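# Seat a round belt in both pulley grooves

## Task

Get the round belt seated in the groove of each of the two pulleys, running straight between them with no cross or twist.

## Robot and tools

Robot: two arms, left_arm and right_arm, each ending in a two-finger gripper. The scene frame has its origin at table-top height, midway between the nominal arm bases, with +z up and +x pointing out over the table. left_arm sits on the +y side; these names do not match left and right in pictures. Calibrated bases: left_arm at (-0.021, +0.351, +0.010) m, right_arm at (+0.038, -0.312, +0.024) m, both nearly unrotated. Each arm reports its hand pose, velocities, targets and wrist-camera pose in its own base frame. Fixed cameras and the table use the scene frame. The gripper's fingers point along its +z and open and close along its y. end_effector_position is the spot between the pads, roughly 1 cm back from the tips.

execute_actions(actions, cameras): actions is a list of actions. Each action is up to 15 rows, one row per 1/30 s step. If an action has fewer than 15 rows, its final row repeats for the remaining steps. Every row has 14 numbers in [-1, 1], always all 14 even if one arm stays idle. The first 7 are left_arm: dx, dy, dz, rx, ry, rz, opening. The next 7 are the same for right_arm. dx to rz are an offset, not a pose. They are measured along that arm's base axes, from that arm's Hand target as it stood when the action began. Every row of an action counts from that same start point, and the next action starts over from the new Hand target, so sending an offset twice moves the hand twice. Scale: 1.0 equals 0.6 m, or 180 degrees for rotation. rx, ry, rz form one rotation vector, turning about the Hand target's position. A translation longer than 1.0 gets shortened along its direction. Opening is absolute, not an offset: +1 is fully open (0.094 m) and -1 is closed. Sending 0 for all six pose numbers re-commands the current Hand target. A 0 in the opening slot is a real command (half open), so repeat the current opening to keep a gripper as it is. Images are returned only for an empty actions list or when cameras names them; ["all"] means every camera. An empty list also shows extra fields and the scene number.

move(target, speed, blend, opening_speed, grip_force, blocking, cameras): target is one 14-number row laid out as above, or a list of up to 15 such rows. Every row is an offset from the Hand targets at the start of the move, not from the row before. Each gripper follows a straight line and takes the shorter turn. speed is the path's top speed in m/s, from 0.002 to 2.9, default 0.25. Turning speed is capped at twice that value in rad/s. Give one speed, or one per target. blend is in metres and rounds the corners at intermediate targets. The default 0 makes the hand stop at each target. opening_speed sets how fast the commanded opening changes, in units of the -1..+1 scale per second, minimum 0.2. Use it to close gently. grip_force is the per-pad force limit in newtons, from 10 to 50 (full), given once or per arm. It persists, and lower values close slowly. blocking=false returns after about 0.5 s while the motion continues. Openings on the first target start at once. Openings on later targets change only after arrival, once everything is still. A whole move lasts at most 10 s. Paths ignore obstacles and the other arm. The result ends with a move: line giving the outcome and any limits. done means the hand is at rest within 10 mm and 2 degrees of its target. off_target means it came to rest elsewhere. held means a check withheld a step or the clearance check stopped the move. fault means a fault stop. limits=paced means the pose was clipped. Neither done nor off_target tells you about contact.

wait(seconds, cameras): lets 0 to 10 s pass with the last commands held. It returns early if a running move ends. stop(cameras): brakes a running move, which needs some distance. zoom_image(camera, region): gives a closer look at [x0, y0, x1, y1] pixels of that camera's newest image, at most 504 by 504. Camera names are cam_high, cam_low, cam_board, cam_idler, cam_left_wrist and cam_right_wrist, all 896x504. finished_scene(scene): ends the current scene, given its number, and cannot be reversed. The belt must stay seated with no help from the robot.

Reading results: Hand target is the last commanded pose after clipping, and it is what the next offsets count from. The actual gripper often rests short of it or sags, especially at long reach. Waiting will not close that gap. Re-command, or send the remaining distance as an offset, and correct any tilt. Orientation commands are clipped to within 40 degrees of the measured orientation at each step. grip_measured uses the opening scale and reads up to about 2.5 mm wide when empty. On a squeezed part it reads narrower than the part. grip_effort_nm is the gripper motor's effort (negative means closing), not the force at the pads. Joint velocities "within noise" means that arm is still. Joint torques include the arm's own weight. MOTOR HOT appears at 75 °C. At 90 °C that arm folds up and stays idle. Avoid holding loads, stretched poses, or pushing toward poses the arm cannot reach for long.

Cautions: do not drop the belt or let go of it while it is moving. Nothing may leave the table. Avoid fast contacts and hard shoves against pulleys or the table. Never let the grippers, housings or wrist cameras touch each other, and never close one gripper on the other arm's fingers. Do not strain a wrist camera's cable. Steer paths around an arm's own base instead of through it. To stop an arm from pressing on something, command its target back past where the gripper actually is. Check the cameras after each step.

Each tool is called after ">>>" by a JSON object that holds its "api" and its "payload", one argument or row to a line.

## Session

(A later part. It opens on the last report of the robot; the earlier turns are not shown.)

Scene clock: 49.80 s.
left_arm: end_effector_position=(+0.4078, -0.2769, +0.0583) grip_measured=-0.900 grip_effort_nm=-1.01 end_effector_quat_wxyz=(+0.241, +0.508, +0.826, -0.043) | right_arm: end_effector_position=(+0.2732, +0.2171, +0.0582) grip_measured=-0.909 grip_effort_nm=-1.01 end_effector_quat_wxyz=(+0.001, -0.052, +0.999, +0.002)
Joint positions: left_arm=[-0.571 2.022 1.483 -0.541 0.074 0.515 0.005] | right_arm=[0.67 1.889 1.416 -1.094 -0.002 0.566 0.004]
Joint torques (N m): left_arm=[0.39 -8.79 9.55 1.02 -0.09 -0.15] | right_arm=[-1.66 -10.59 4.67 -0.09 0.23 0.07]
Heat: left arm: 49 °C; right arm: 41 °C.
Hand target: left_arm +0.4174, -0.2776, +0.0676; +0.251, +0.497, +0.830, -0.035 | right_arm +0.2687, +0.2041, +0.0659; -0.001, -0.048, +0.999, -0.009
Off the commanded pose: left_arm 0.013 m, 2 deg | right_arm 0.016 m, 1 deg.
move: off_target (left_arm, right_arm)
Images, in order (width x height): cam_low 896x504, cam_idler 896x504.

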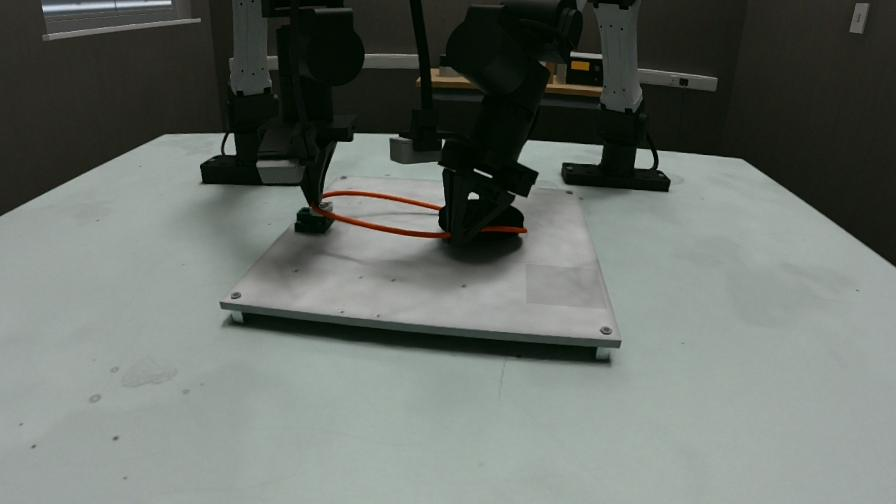

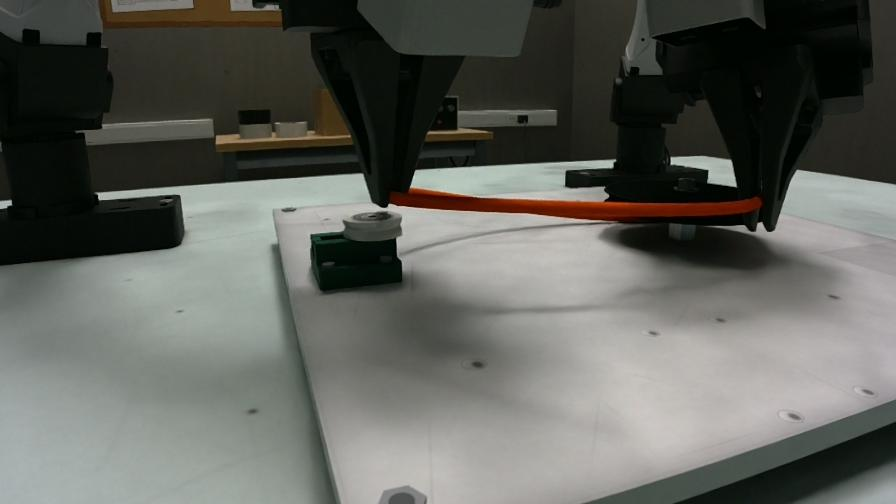

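>>> {"api": "move", "payload": {
  "target": [
    [-0.002,0.064,-0.002,0,0,0,-0.98,0.0,0.115,-0.006,0,0,0,-0.98],
    [-0.002,0.064,-0.003,-0.014,0.011,0,-0.98,0.0,0.105,-0.006,0,0,0,-0.98],
    [-0.002,0.014,-0.007,-0.014,0.011,0,-0.98,0.0,0.045,-0.006,0,0,0,-0.98]
  ],
  "speed": 0.1,
  "cameras": ["cam_idler","cam_low"]
}}

>>> {"api": "zoom_image", "payload": {
  "camera": "cam_idler",
  "region": [560, 130, 880, 290]
}}

>>> {"api": "zoom_image", "payload": {
  "camera": "cam_low",
  "region": [380, 160, 580, 290]
}}

Scene clock: 53.93 s.
left_arm: end_effector_position=(+0.4036, -0.2659, +0.0524) grip_measured=-0.900 grip_effort_nm=-1.01 end_effector_quat_wxyz=(+0.230, +0.500, +0.832, -0.069) | right_arm: end_effector_position=(+0.2683, +0.2374, +0.0536) grip_measured=-0.909 grip_effort_nm=-1.01 end_effector_quat_wxyz=(-0.011, -0.048, +0.999, -0.007)
Joint positions: left_arm=[-0.533 2.012 1.449 -0.542 0.138 0.517 0.005] | right_arm=[0.723 1.955 1.488 -1.13 -0.002 0.627 0.004]
Joint torques (N m): left_arm=[0.23 -8.66 9.57 1.14 -0.04 -0.08] | right_arm=[-0.81 -10.85 4.57 0.15 0.28 0.06]
Heat: left arm: 49 °C; right arm: 41 °C.
Hand target: left_arm +0.4163, -0.2693, +0.0634; +0.248, +0.490, +0.833, -0.062 | right_arm +0.2687, +0.2312, +0.0624; +0.000, -0.048, +0.999, -0.009
Off the commanded pose: left_arm 0.017 m, 2 deg | right_arm 0.011 m, 1 deg.
move: off_target (left_arm, right_arm)
Images, in order (width x height): cam_low 896x504, cam_idler 896x504.

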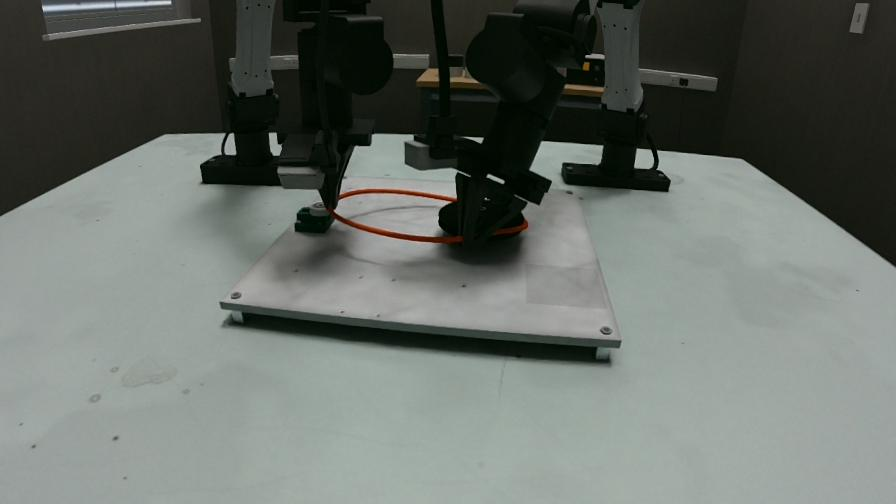

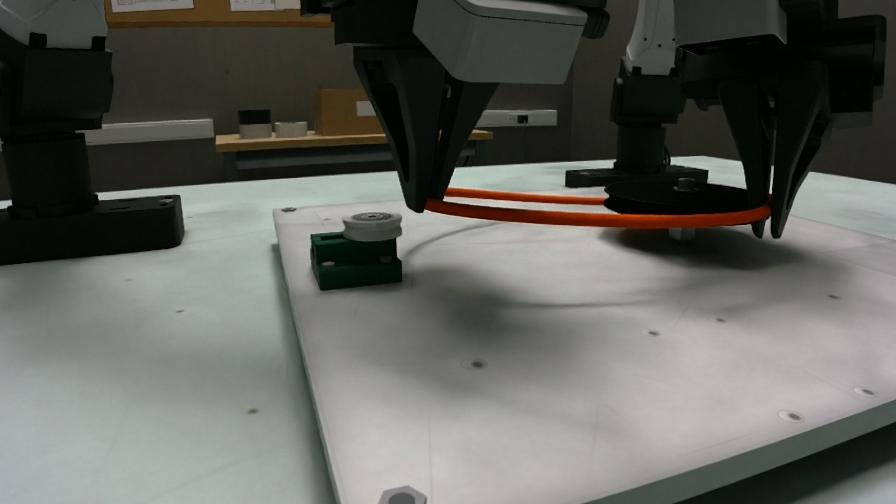

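Scaled by 1.575 from the camera's 896x504 image, which has a finer 1280x720 frame.

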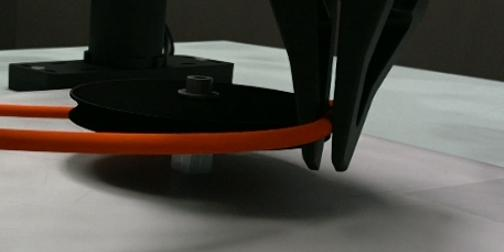

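Scaled by 2.520 from the camera's 896x504 image, which has a finer 1280x720 frame.

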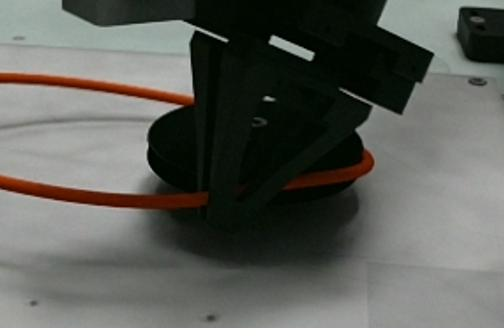

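>>> {"api": "move", "payload": {
  "target": [
    [0.002,-0.014,-0.002,0,0.006,0,-0.98,0.0,-0.045,0.0,0,0,0,-0.98]
  ],
  "speed": 0.08,
  "cameras": ["cam_idler","cam_low"]
}}

>>> {"api": "zoom_image", "payload": {
  "camera": "cam_idler",
  "region": [560, 130, 880, 290]
}}

>>> {"api": "zoom_image", "payload": {
  "camera": "cam_low",
  "region": [380, 160, 580, 290]
}}

Scene clock: 55.60 s.
left_arm: end_effector_position=(+0.4079, -0.2765, +0.0530) grip_measured=-0.900 grip_effort_nm=-1.01 end_effector_quat_wxyz=(+0.230, +0.500, +0.832, -0.072) | right_arm: end_effector_position=(+0.2732, +0.2179, +0.0546) grip_measured=-0.909 grip_effort_nm=-1.01 end_effector_quat_wxyz=(+0.001, -0.053, +0.999, +0.003)
Joint positions: left_arm=[-0.547 2.044 1.499 -0.557 0.138 0.504 0.005] | right_arm=[0.671 1.892 1.406 -1.079 -0.004 0.566 0.004]
Joint torques (N m): left_arm=[0.42 -8.88 9.55 1.01 -0.01 -0.11] | right_arm=[-1.47 -10.63 4.29 -0.09 0.26 0.07]
Heat: left arm: 49 °C; right arm: 42 °C.
Hand target: left_arm +0.4176, -0.2776, +0.0622; +0.240, +0.490, +0.836, -0.067 | right_arm +0.2687, +0.2042, +0.0623; -0.001, -0.048, +0.999, -0.009
Off the commanded pose: left_arm 0.013 m, 2 deg | right_arm 0.016 m, 2 deg.
move: off_target (left_arm, right_arm)
Images, in order (width x height): cam_low 896x504, cam_idler 896x504.

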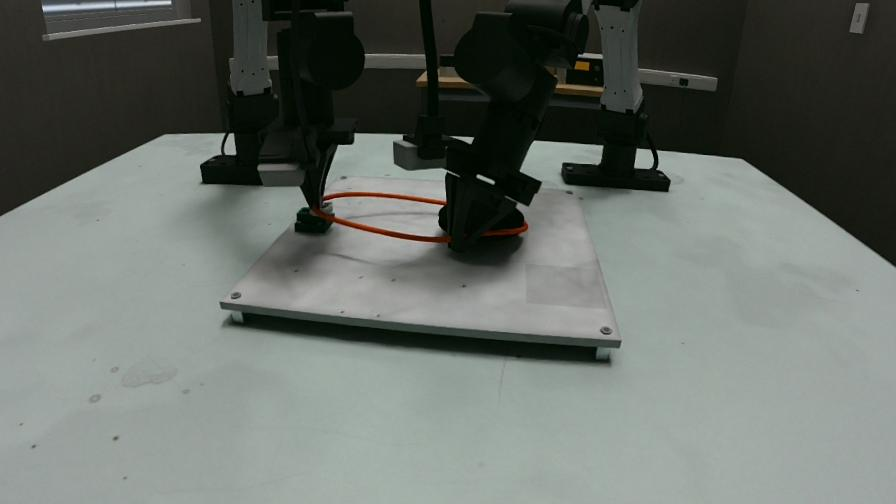

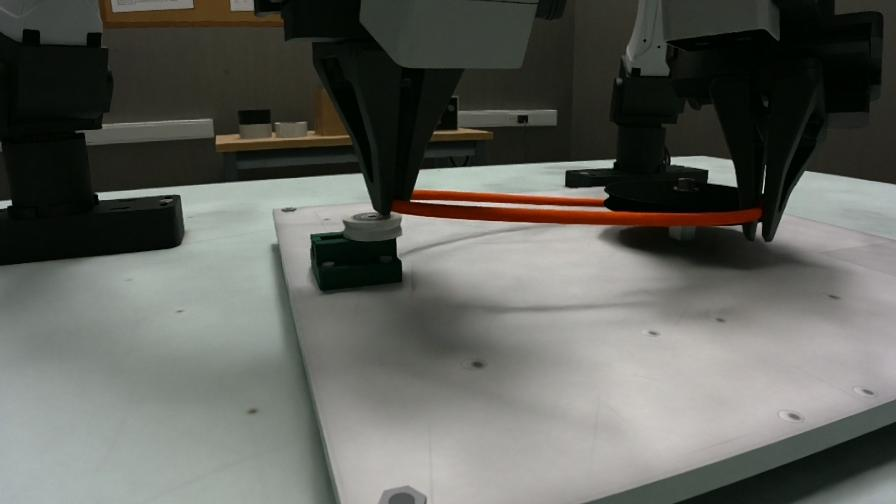

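Scaled by 1.575 from the camera's 896x504 image, which has a finer 1280x720 frame.

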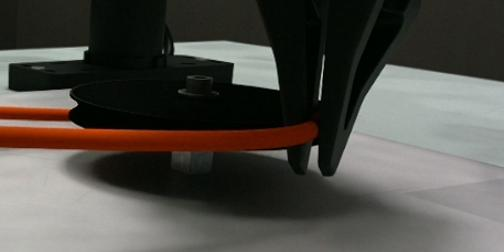

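Scaled by 2.520 from the camera's 896x504 image, which has a finer 1280x720 frame.

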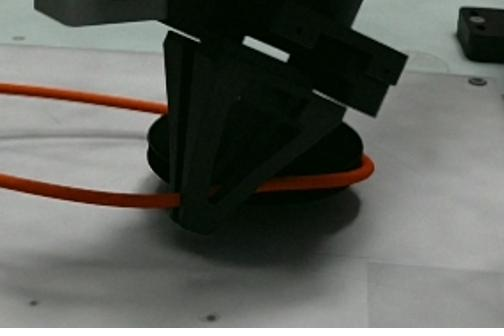

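>>> {"api": "move", "payload": {
  "target": [
    [0.0,-0.006,0.003,0.0,0.003,0,-0.98,-0.004,-0.03,0.0,0,0,0,-0.98]
  ],
  "speed": 0.08,
  "cameras": ["cam_idler","cam_low"]
}}

>>> {"api": "zoom_image", "payload": {
  "camera": "cam_idler",
  "region": [560, 130, 880, 290]
}}

>>> {"api": "zoom_image", "payload": {
  "camera": "cam_low",
  "region": [380, 160, 580, 290]
}}

Scene clock: 57.13 s.
left_arm: end_effector_position=(+0.4076, -0.2840, +0.0565) grip_measured=-0.900 grip_effort_nm=-1.01 end_effector_quat_wxyz=(+0.230, +0.503, +0.829, -0.079) | right_arm: end_effector_position=(+0.2737, +0.2069, +0.0562) grip_measured=-0.909 grip_effort_nm=-1.01 end_effector_quat_wxyz=(+0.007, -0.056, +0.998, +0.016)
Joint positions: left_arm=[-0.557 2.054 1.527 -0.574 0.148 0.498 0.005] | right_arm=[0.638 1.845 1.35 -1.046 -0.019 0.527 0.004]
Joint torques (N m): left_arm=[0.84 -8.94 9.42 0.93 -0.1 -0.14] | right_arm=[-1.89 -10.1 4.23 -0.28 0.42 0.1]
Heat: left arm: 49 °C; right arm: 42 °C.
Hand target: left_arm +0.4175, -0.2812, +0.0640; +0.236, +0.489, +0.837, -0.069 | right_arm +0.2663, +0.1862, +0.0624; +0.000, -0.048, +0.999, -0.009
Off the commanded pose: left_arm 0.013 m, 2 deg | right_arm 0.023 m, 3 deg.
move: off_target (left_arm, right_arm)
Images, in order (width x height): cam_low 896x504, cam_idler 896x504.

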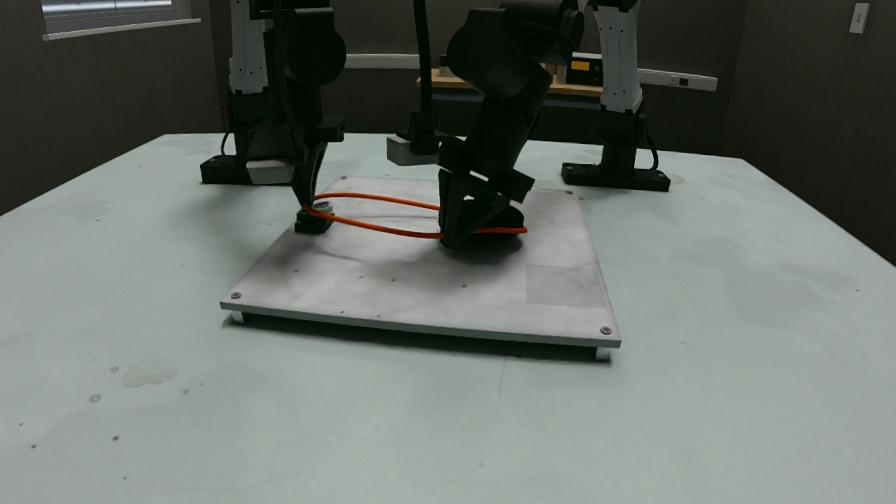

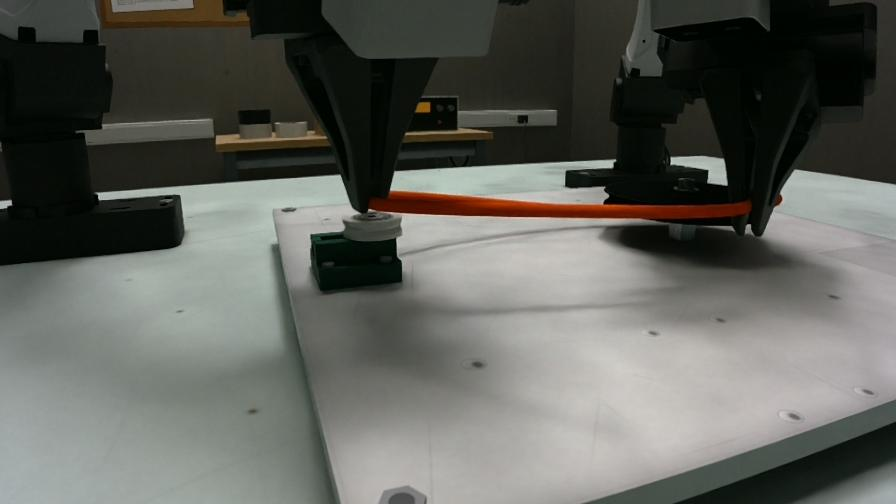

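Scaled by 1.575 from the camera's 896x504 image, which has a finer 1280x720 frame.

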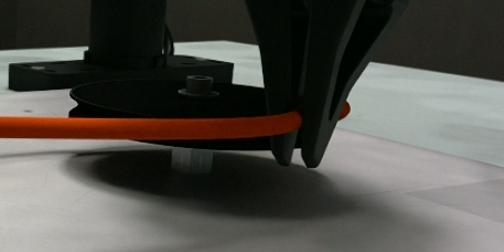

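Scaled by 2.520 from the camera's 896x504 image, which has a finer 1280x720 frame.

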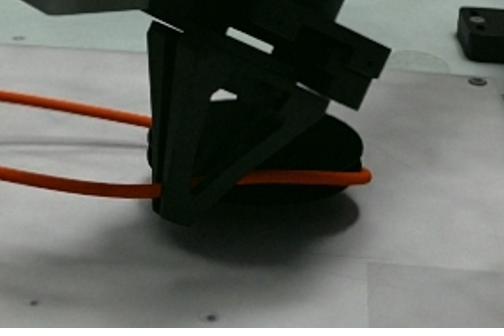

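>>> {"api": "move", "payload": {
  "target": [
    [-0.002,0.07,-0.002,0,0,0,-0.98,0.003,0.14,0.0,0,0,0,-0.98],
    [-0.002,0.07,-0.002,-0.015,0.022,0,-0.98,0.004,0.13,0.0,0,0,0,-0.98],
    [-0.002,0.02,-0.003,-0.015,0.022,0,-0.98,0.004,0.075,0.0,0,0,0,-0.98]
  ],
  "speed": 0.1,
  "cameras": ["cam_idler","cam_low"]
}}

>>> {"api": "zoom_image", "payload": {
  "camera": "cam_idler",
  "region": [560, 130, 880, 290]
}}

>>> {"api": "zoom_image", "payload": {
  "camera": "cam_low",
  "region": [380, 160, 580, 290]
}}

Scene clock: 61.40 s.
left_arm: end_effector_position=(+0.4035, -0.2683, +0.0514) grip_measured=-0.900 grip_effort_nm=-1.01 end_effector_quat_wxyz=(+0.202, +0.489, +0.841, -0.114) | right_arm: end_effector_position=(+0.2668, +0.2370, +0.0531) grip_measured=-0.909 grip_effort_nm=-1.01 end_effector_quat_wxyz=(-0.015, -0.048, +0.999, -0.006)
Joint positions: left_arm=[-0.504 2.06 1.53 -0.63 0.233 0.502 0.005] | right_arm=[0.722 1.955 1.486 -1.133 -0.009 0.626 0.004]
Joint torques (N m): left_arm=[0.58 -9.07 9.63 0.98 0.01 -0.06] | right_arm=[-0.7 -10.88 4.57 0.17 0.32 0.02]
Heat: left arm: 49 °C; right arm: 42 °C.
Hand target: left_arm +0.4162, -0.2693, +0.0622; +0.218, +0.481, +0.842, -0.106 | right_arm +0.2687, +0.2311, +0.0622; -0.001, -0.048, +0.999, -0.009
Off the commanded pose: left_arm 0.017 m, 2 deg | right_arm 0.011 m, 2 deg.
move: off_target (left_arm, right_arm)
Images, in order (width x height): cam_low 896x504, cam_idler 896x504.

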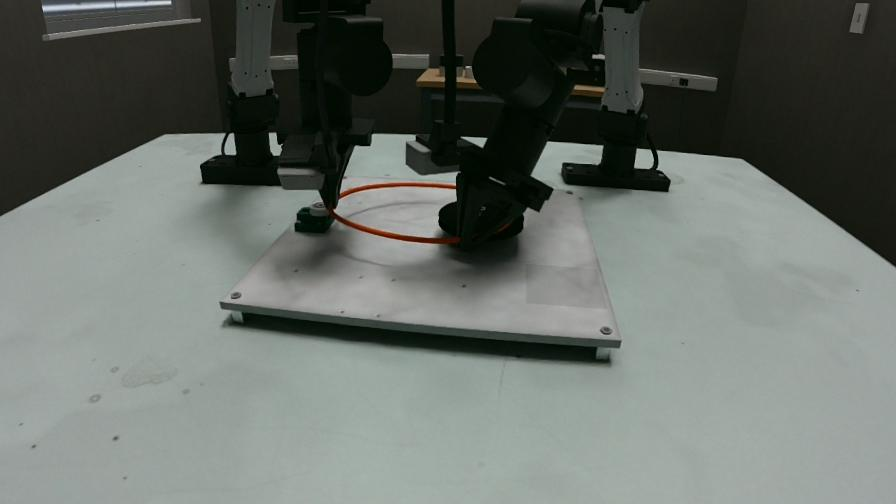

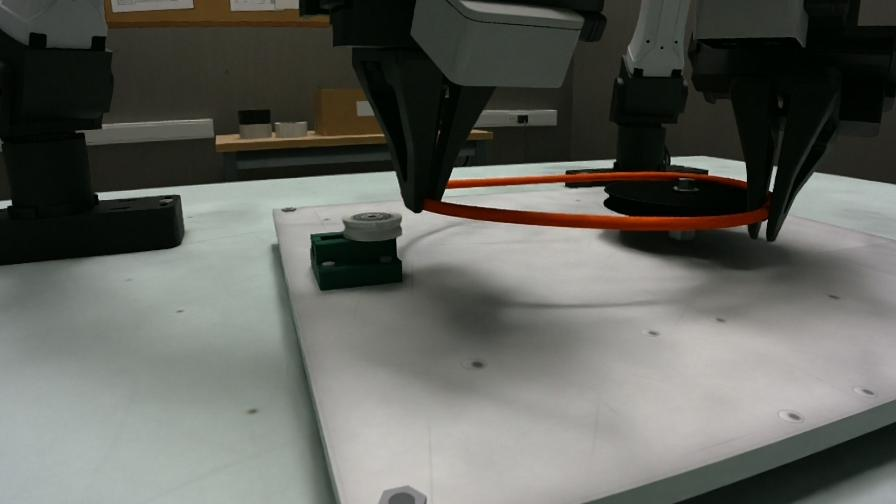

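Scaled by 1.575 from the camera's 896x504 image, which has a finer 1280x720 frame.

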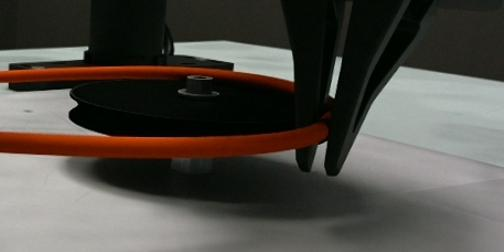

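Scaled by 2.520 from the camera's 896x504 image, which has a finer 1280x720 frame.

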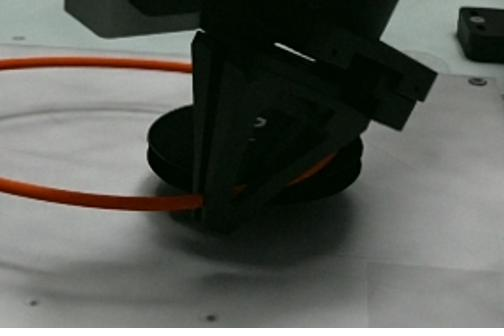

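>>> {"api": "move", "payload": {
  "target": [
    [-0.0,0.055,0.0,0,0,0,-0.98,0.0,0.07,0.0,0,0,0,-0.98],
    [-0.0,0.055,0.002,-0.006,-0.012,0,-0.98,0.0,0.06,0.0,0,0,0,-0.98],
    [0.0,0.0,0.0,-0.006,-0.012,0,-0.98,0.0,0.0,0.0,0,0,0,-0.98],
    [0.002,-0.011,0.0,-0.006,-0.010,0,-0.98,0.0,-0.045,0.0,0,0,0,-0.98]
  ],
  "speed": 0.1,
  "blend": [0,0,0.01,0],
  "cameras": ["cam_idler","cam_low"]
}}

>>> {"api": "zoom_image", "payload": {
  "camera": "cam_idler",
  "region": [560, 130, 880, 290]
}}

>>> {"api": "zoom_image", "payload": {
  "camera": "cam_low",
  "region": [380, 160, 580, 290]
}}

Scene clock: 65.43 s.
left_arm: end_effector_position=(+0.4042, -0.2750, +0.0518) grip_measured=-0.900 grip_effort_nm=-1.01 end_effector_quat_wxyz=(+0.220, +0.492, +0.834, -0.116) | right_arm: end_effector_position=(+0.2729, +0.2187, +0.0549) grip_measured=-0.909 grip_effort_nm=-1.01 end_effector_quat_wxyz=(+0.000, -0.053, +0.999, +0.006)
Joint positions: left_arm=[-0.514 2.049 1.499 -0.572 0.235 0.497 0.005] | right_arm=[0.671 1.891 1.406 -1.078 -0.009 0.565 0.004]
Joint torques (N m): left_arm=[0.49 -9.02 9.48 1.07 -0.06 -0.13] | right_arm=[-1.62 -10.36 4.36 -0.1 0.29 0.08]
Heat: left arm: 50 °C; right arm: 43 °C.
Hand target: left_arm +0.4175, -0.2759, +0.0622; +0.236, +0.481, +0.838, -0.106 | right_arm +0.2687, +0.2042, +0.0624; +0.000, -0.048, +0.999, -0.009
Off the commanded pose: left_arm 0.017 m, 3 deg | right_arm 0.017 m, 2 deg.
move: off_target (left_arm, right_arm)
Images, in order (width x height): cam_low 896x504, cam_idler 896x504.

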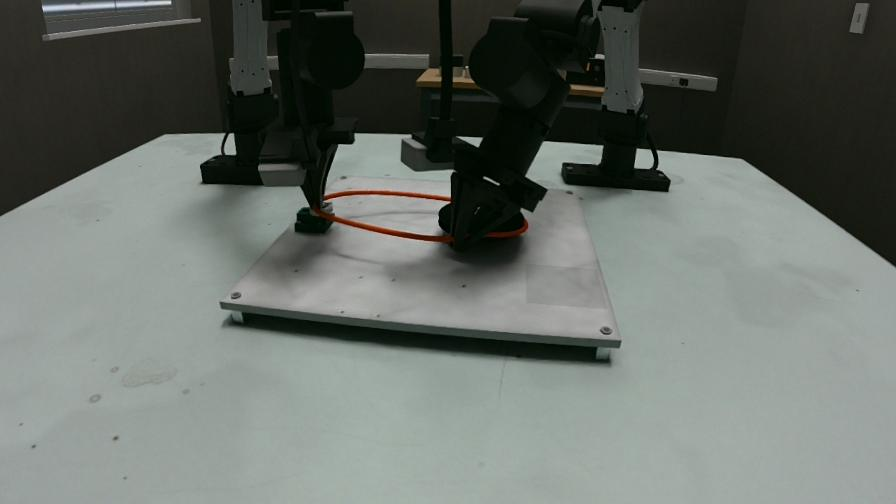

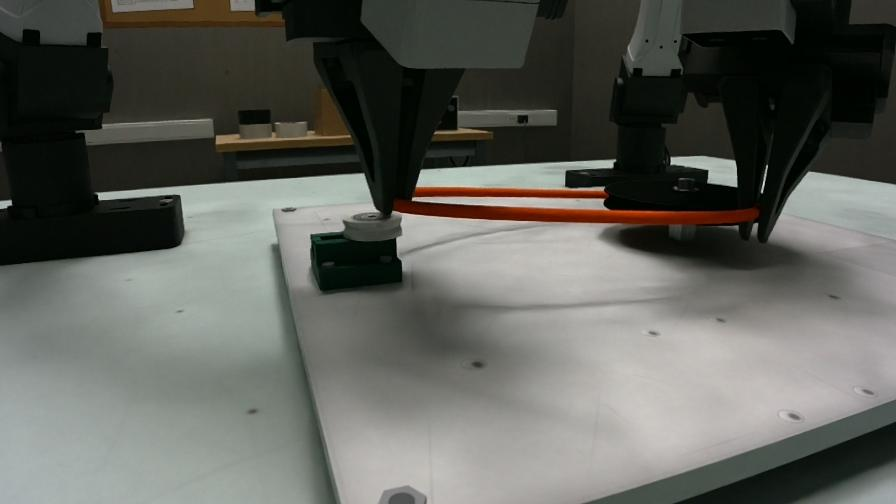

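Scaled by 1.575 from the camera's 896x504 image, which has a finer 1280x720 frame.

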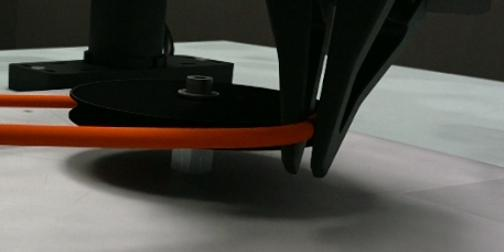

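Scaled by 2.520 from the camera's 896x504 image, which has a finer 1280x720 frame.

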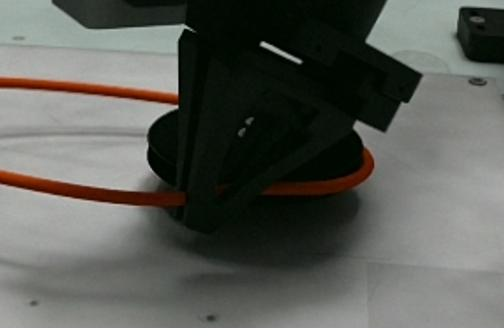

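>>> {"api": "move", "payload": {
  "target": [
    [0.0,0.0,0.003,0.0,0.003,0,-0.98,-0.004,-0.03,0.0,0,0,0,-0.98]
  ],
  "speed": 0.08,
  "cameras": ["cam_idler","cam_low"]
}}

>>> {"api": "zoom_image", "payload": {
  "camera": "cam_idler",
  "region": [560, 130, 880, 290]
}}

>>> {"api": "zoom_image", "payload": {
  "camera": "cam_low",
  "region": [380, 160, 580, 290]
}}

Scene clock: 67.17 s.
left_arm: end_effector_position=(+0.4065, -0.2803, +0.0565) grip_measured=-0.900 grip_effort_nm=-1.01 end_effector_quat_wxyz=(+0.226, +0.494, +0.831, -0.121) | right_arm: end_effector_position=(+0.2744, +0.2094, +0.0565) grip_measured=-0.909 grip_effort_nm=-1.01 end_effector_quat_wxyz=(+0.009, -0.057, +0.998, +0.021)
Joint positions: left_arm=[-0.519 2.053 1.518 -0.574 0.244 0.496 0.005] | right_arm=[0.639 1.846 1.352 -1.04 -0.025 0.525 0.004]
Joint torques (N m): left_arm=[1.03 -9.06 9.32 0.92 -0.1 -0.13] | right_arm=[-2.25 -10.13 4.03 -0.3 0.51 0.12]
Heat: left arm: 50 °C; right arm: 43 °C.
Hand target: left_arm +0.4175, -0.2759, +0.0640; +0.232, +0.480, +0.839, -0.108 | right_arm +0.2663, +0.1861, +0.0624; -0.001, -0.048, +0.999, -0.009
Off the commanded pose: left_arm 0.014 m, 2 deg | right_arm 0.025 m, 4 deg.
move: off_target (left_arm, right_arm)
Images, in order (width x height): cam_low 896x504, cam_idler 896x504.

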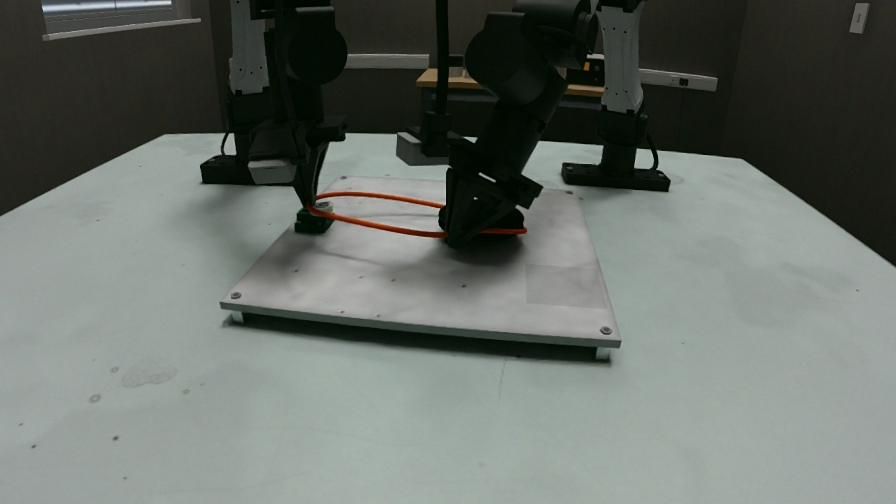

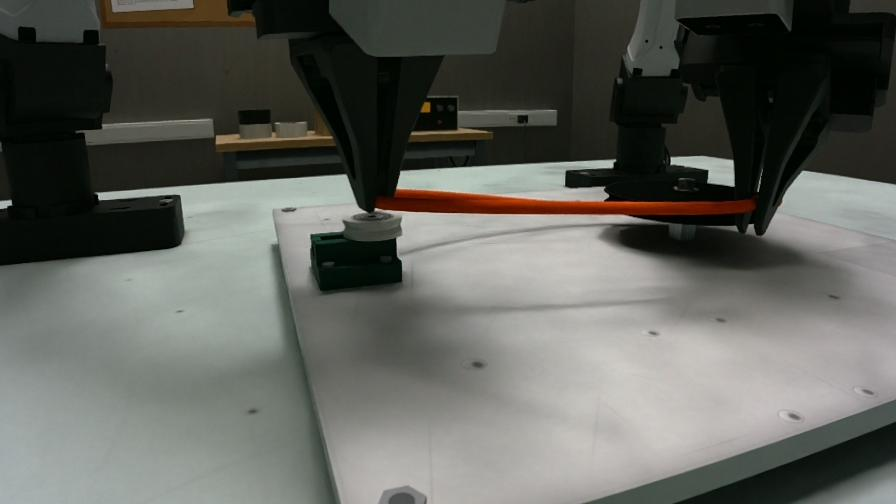

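Scaled by 1.575 from the camera's 896x504 image, which has a finer 1280x720 frame.

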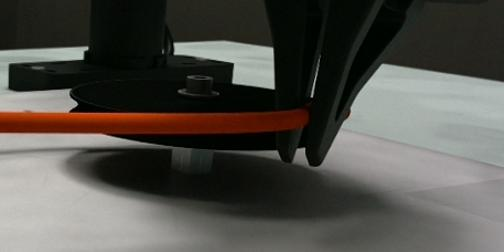

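Scaled by 2.520 from the camera's 896x504 image, which has a finer 1280x720 frame.

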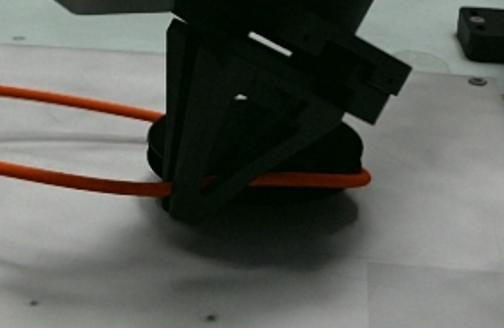

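>>> {"api": "move", "payload": {
  "target": [
    [-0.003,0.066,-0.003,0,0,0,-0.98,0.003,0.14,0.0,0,0,0,-0.98],
    [-0.002,0.066,-0.002,0,0.002,0,-0.98,0.004,0.135,0.004,0,0,0,-0.98],
    [-0.003,0.011,-0.003,0,0.002,0,-0.98,0.004,0.075,0.006,0,0,0,-0.98],
    [0.0,0.003,-0.003,0,0.004,0,-0.98,0.004,0.03,0.01,0,0,0,-0.98]
  ],
  "speed": 0.1,
  "blend": [0,0,0.01,0],
  "cameras": ["cam_idler","cam_low"]
}}

>>> {"api": "zoom_image", "payload": {
  "camera": "cam_idler",
  "region": [560, 130, 880, 290]
}}

>>> {"api": "zoom_image", "payload": {
  "camera": "cam_low",
  "region": [380, 160, 580, 290]
}}

Scene clock: 71.87 s.
left_arm: end_effector_position=(+0.4059, -0.2750, +0.0529) grip_measured=-0.900 grip_effort_nm=-1.01 end_effector_quat_wxyz=(+0.216, +0.490, +0.835, -0.123) | right_arm: end_effector_position=(+0.2731, +0.2191, +0.0612) grip_measured=-0.909 grip_effort_nm=-1.01 end_effector_quat_wxyz=(+0.001, -0.053, +0.999, +0.007)
Joint positions: left_arm=[-0.508 2.06 1.521 -0.592 0.25 0.498 0.005] | right_arm=[0.671 1.886 1.424 -1.1 -0.011 0.565 0.004]
Joint torques (N m): left_arm=[0.57 -9.07 9.58 0.95 -0.07 -0.12] | right_arm=[-1.42 -10.39 4.49 -0.08 0.36 0.01]
Heat: left arm: 51 °C; right arm: 43 °C.
Hand target: left_arm +0.4175, -0.2740, +0.0622; +0.227, +0.479, +0.841, -0.111 | right_arm +0.2687, +0.2041, +0.0684; +0.000, -0.048, +0.999, -0.009
Off the commanded pose: left_arm 0.015 m, 2 deg | right_arm 0.017 m, 2 deg.
move: off_target (left_arm, right_arm)
Images, in order (width x height): cam_low 896x504, cam_idler 896x504.

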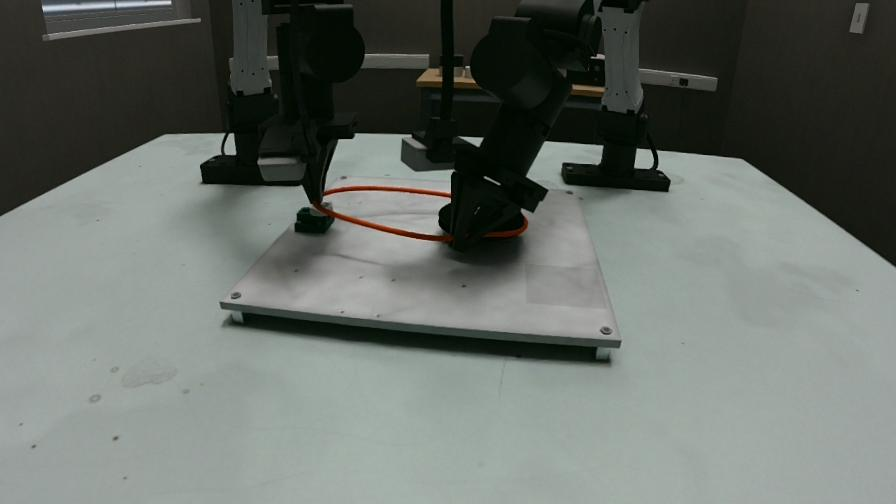

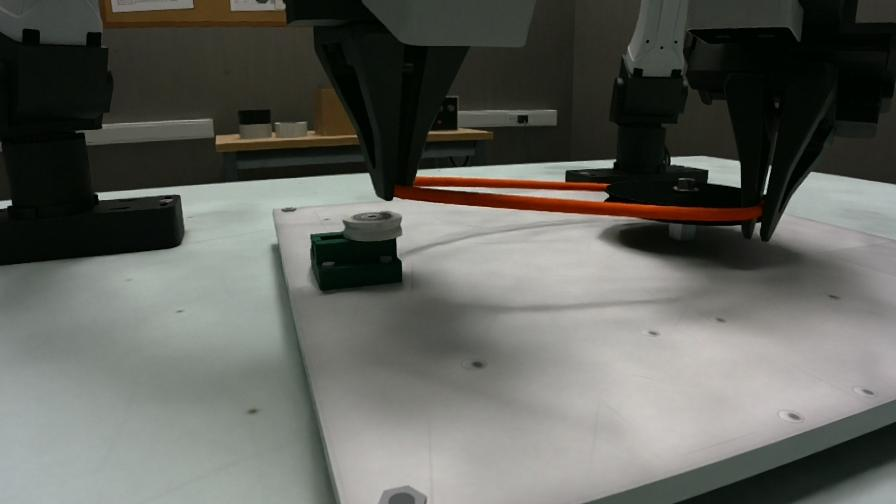

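Scaled by 1.575 from the camera's 896x504 image, which has a finer 1280x720 frame.

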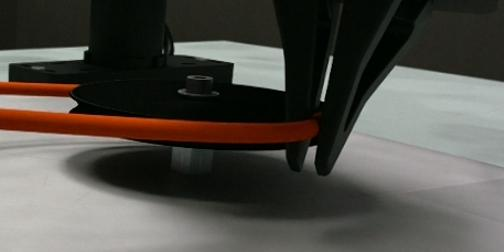

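Scaled by 2.520 from the camera's 896x504 image, which has a finer 1280x720 frame.

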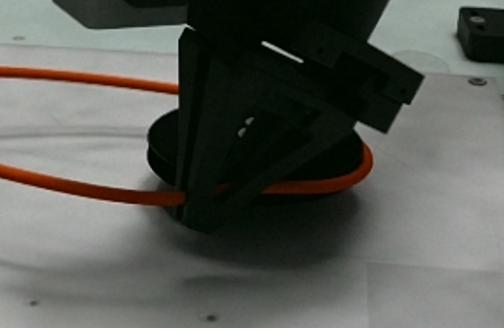

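>>> {"api": "move", "payload": {
  "target": [
    [0.0,0.008,0.0,0.0,0.0,0,-0.98,-0.002,-0.03,0.0,0,0,0,-0.98]
  ],
  "speed": 0.08,
  "cameras": ["cam_idler","cam_low"]
}}

>>> {"api": "zoom_image", "payload": {
  "camera": "cam_idler",
  "region": [560, 130, 880, 290]
}}

>>> {"api": "zoom_image", "payload": {
  "camera": "cam_low",
  "region": [380, 160, 580, 290]
}}

Scene clock: 73.40 s.
left_arm: end_effector_position=(+0.4052, -0.2760, +0.0531) grip_measured=-0.900 grip_effort_nm=-1.01 end_effector_quat_wxyz=(+0.216, +0.491, +0.835, -0.126) | right_arm: end_effector_position=(+0.2756, +0.2126, +0.0622) grip_measured=-0.909 grip_effort_nm=-1.01 end_effector_quat_wxyz=(+0.009, -0.059, +0.998, +0.026)
Joint positions: left_arm=[-0.508 2.06 1.521 -0.592 0.257 0.498 0.005] | right_arm=[0.64 1.846 1.375 -1.057 -0.034 0.523 0.004]
Joint torques (N m): left_arm=[1.51 -9.72 8.64 0.95 -0.1 -0.01] | right_arm=[-2.5 -10.28 4.12 -0.34 0.56 0.05]
Heat: left arm: 51 °C; right arm: 43 °C.
Hand target: left_arm +0.4175, -0.2692, +0.0622; +0.227, +0.479, +0.841, -0.111 | right_arm +0.2676, +0.1861, +0.0683; -0.001, -0.048, +0.999, -0.009
Off the commanded pose: left_arm 0.017 m, 3 deg | right_arm 0.028 m, 4 deg.
move: off_target (left_arm, right_arm)
Images, in order (width x height): cam_low 896x504, cam_idler 896x504.

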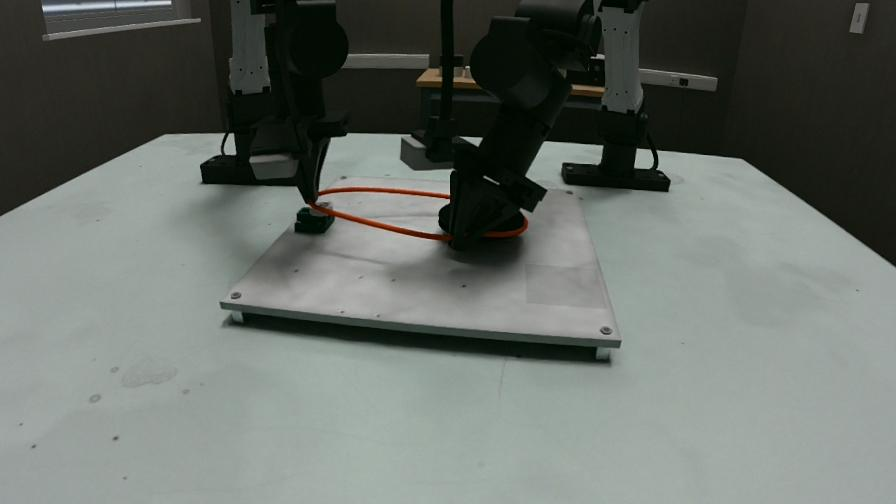

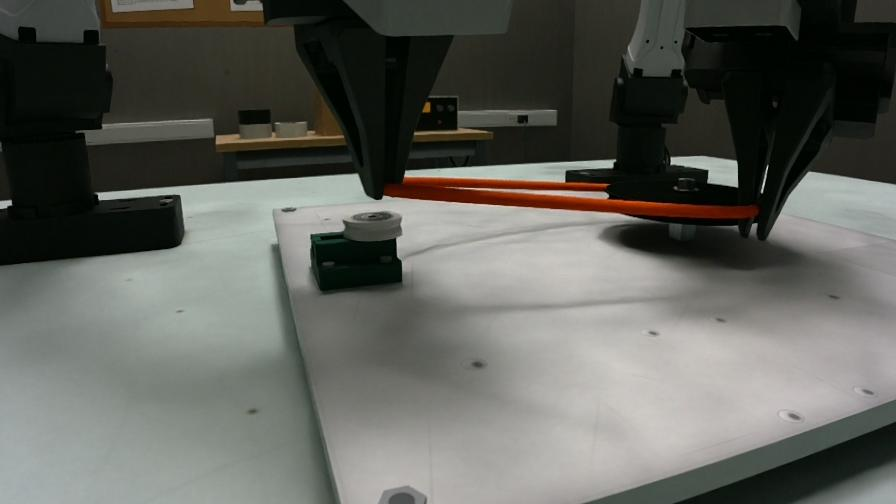

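Scaled by 1.575 from the camera's 896x504 image, which has a finer 1280x720 frame.

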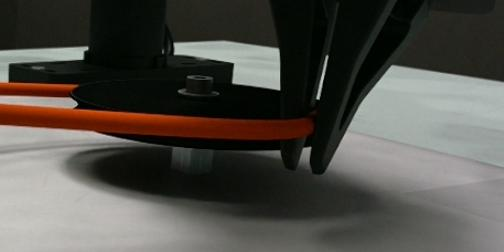

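Scaled by 2.520 from the camera's 896x504 image, which has a finer 1280x720 frame.

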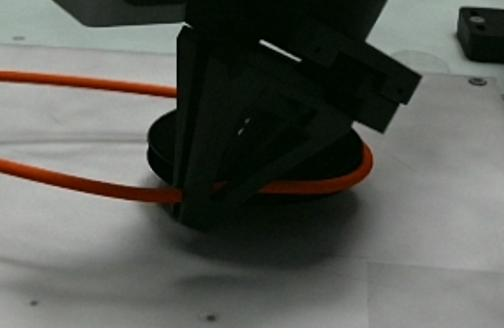

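>>> {"api": "move", "payload": {
  "target": [
    [0,0,0,0,0,0,-0.8,0,-0.02,0,0,0,0,-0.98],
    [0.01,0,0,0,0,0,-0.6,0,-0.035,0,0,0,0,-0.98],
    [0.01,0,0.12,0,0,0,-0.6,0,-0.05,0,0,0,0,-0.98],
    [0.01,0.2,0.28,0,0,0,-0.6,0,-0.05,0,0,0,0,-0.98]
  ],
  "speed": 0.1,
  "cameras": ["cam_low","cam_idler","cam_right_wrist"]
}}

>>> {"api": "zoom_image", "payload": {
  "camera": "cam_low",
  "region": [260, 140, 580, 290]
}}

>>> {"api": "zoom_image", "payload": {
  "camera": "cam_idler",
  "region": [300, 130, 800, 330]
}}

Scene clock: 82.00 s.
left_arm: end_effector_position=(+0.4212, -0.1476, +0.2077) grip_measured=-0.602 grip_effort_nm=0.12 end_effector_quat_wxyz=(+0.198, +0.472, +0.852, -0.113) | right_arm: end_effector_position=(+0.2712, +0.1931, +0.0631) grip_measured=-0.909 grip_effort_nm=-1.01 end_effector_quat_wxyz=(+0.000, -0.062, +0.997, +0.048)
Joint positions: left_arm=[-0.211 1.985 2.062 -1.32 0.328 0.745 0.019] | right_arm=[0.575 1.786 1.301 -1.039 -0.084 0.452 0.004]
Joint torques (N m): left_arm=[0.53 -10.45 9.31 0.8 0.46 0.3] | right_arm=[-3.04 -9.84 4.19 -0.43 1.05 0.01]
Heat: left arm: 52 °C; right arm: 44 °C.
Hand target: left_arm +0.4235, -0.1493, +0.2301; +0.227, +0.479, +0.840, -0.112 | right_arm +0.2676, +0.1561, +0.0683; -0.001, -0.048, +0.999, -0.009
Off the commanded pose: left_arm 0.023 m, 4 deg | right_arm 0.038 m, 7 deg.
move: off_target (left_arm, right_arm); target 2's new opening was sent with left_arm's hand 0.023 m and 3 deg from that target
camera_calibration:
cam_right_wrist: T_world_to_cam=[[0.125105, -0.987756, -0.0931983, 0.16462], [-0.898247, -0.152654, 0.412127, 0.285917], [-0.421308, 0.0321561, -0.906347, 0.256098], [0, 0, 0, 1]] pos_world=[0.344125, 0.198016, 0.129622]
Images, in order (width x height): cam_low 896x504, cam_idler 896x504, cam_right_wrist 896x504.

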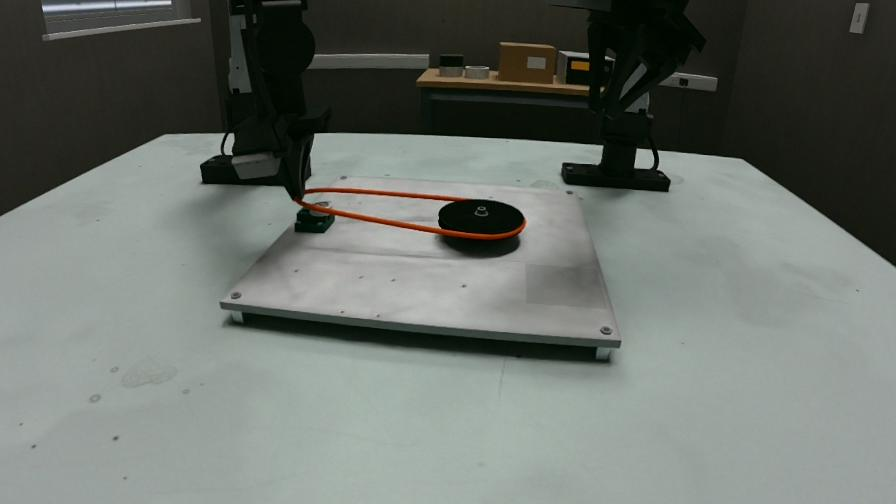

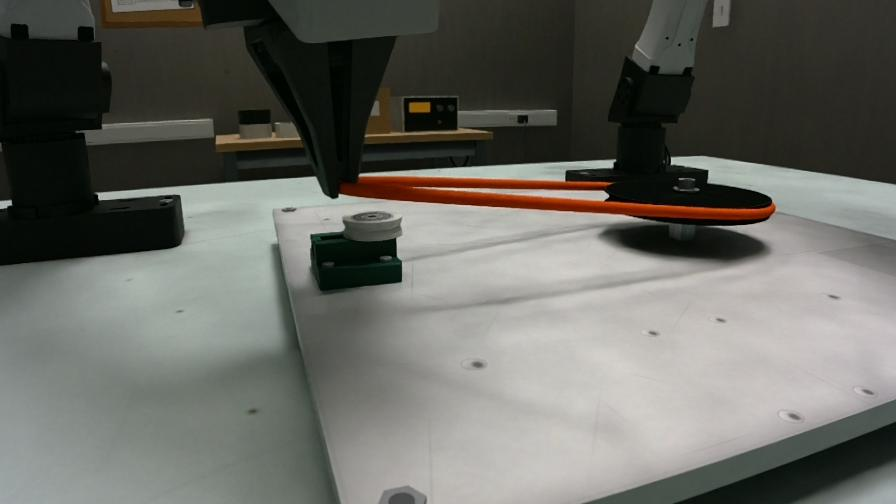

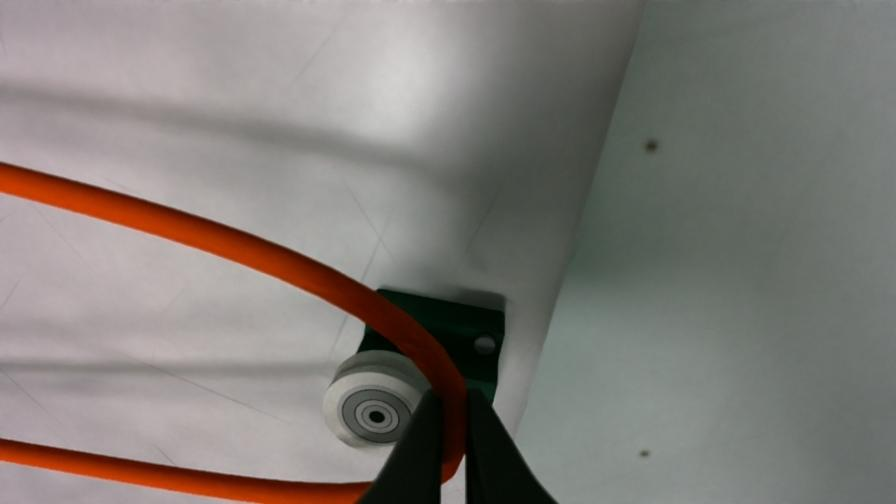

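Scaled by 1.575 from the camera's 896x504 image, which has a finer 1280x720 frame.

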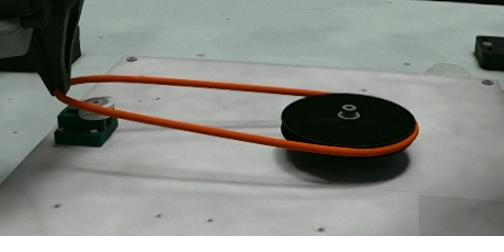

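Scaled by 1.008 from the camera's 896x504 image, which has a finer 1280x720 frame.

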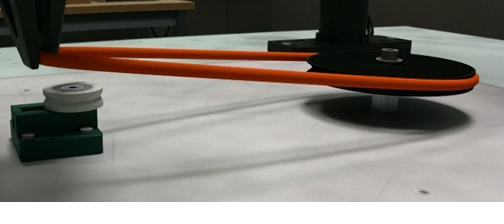

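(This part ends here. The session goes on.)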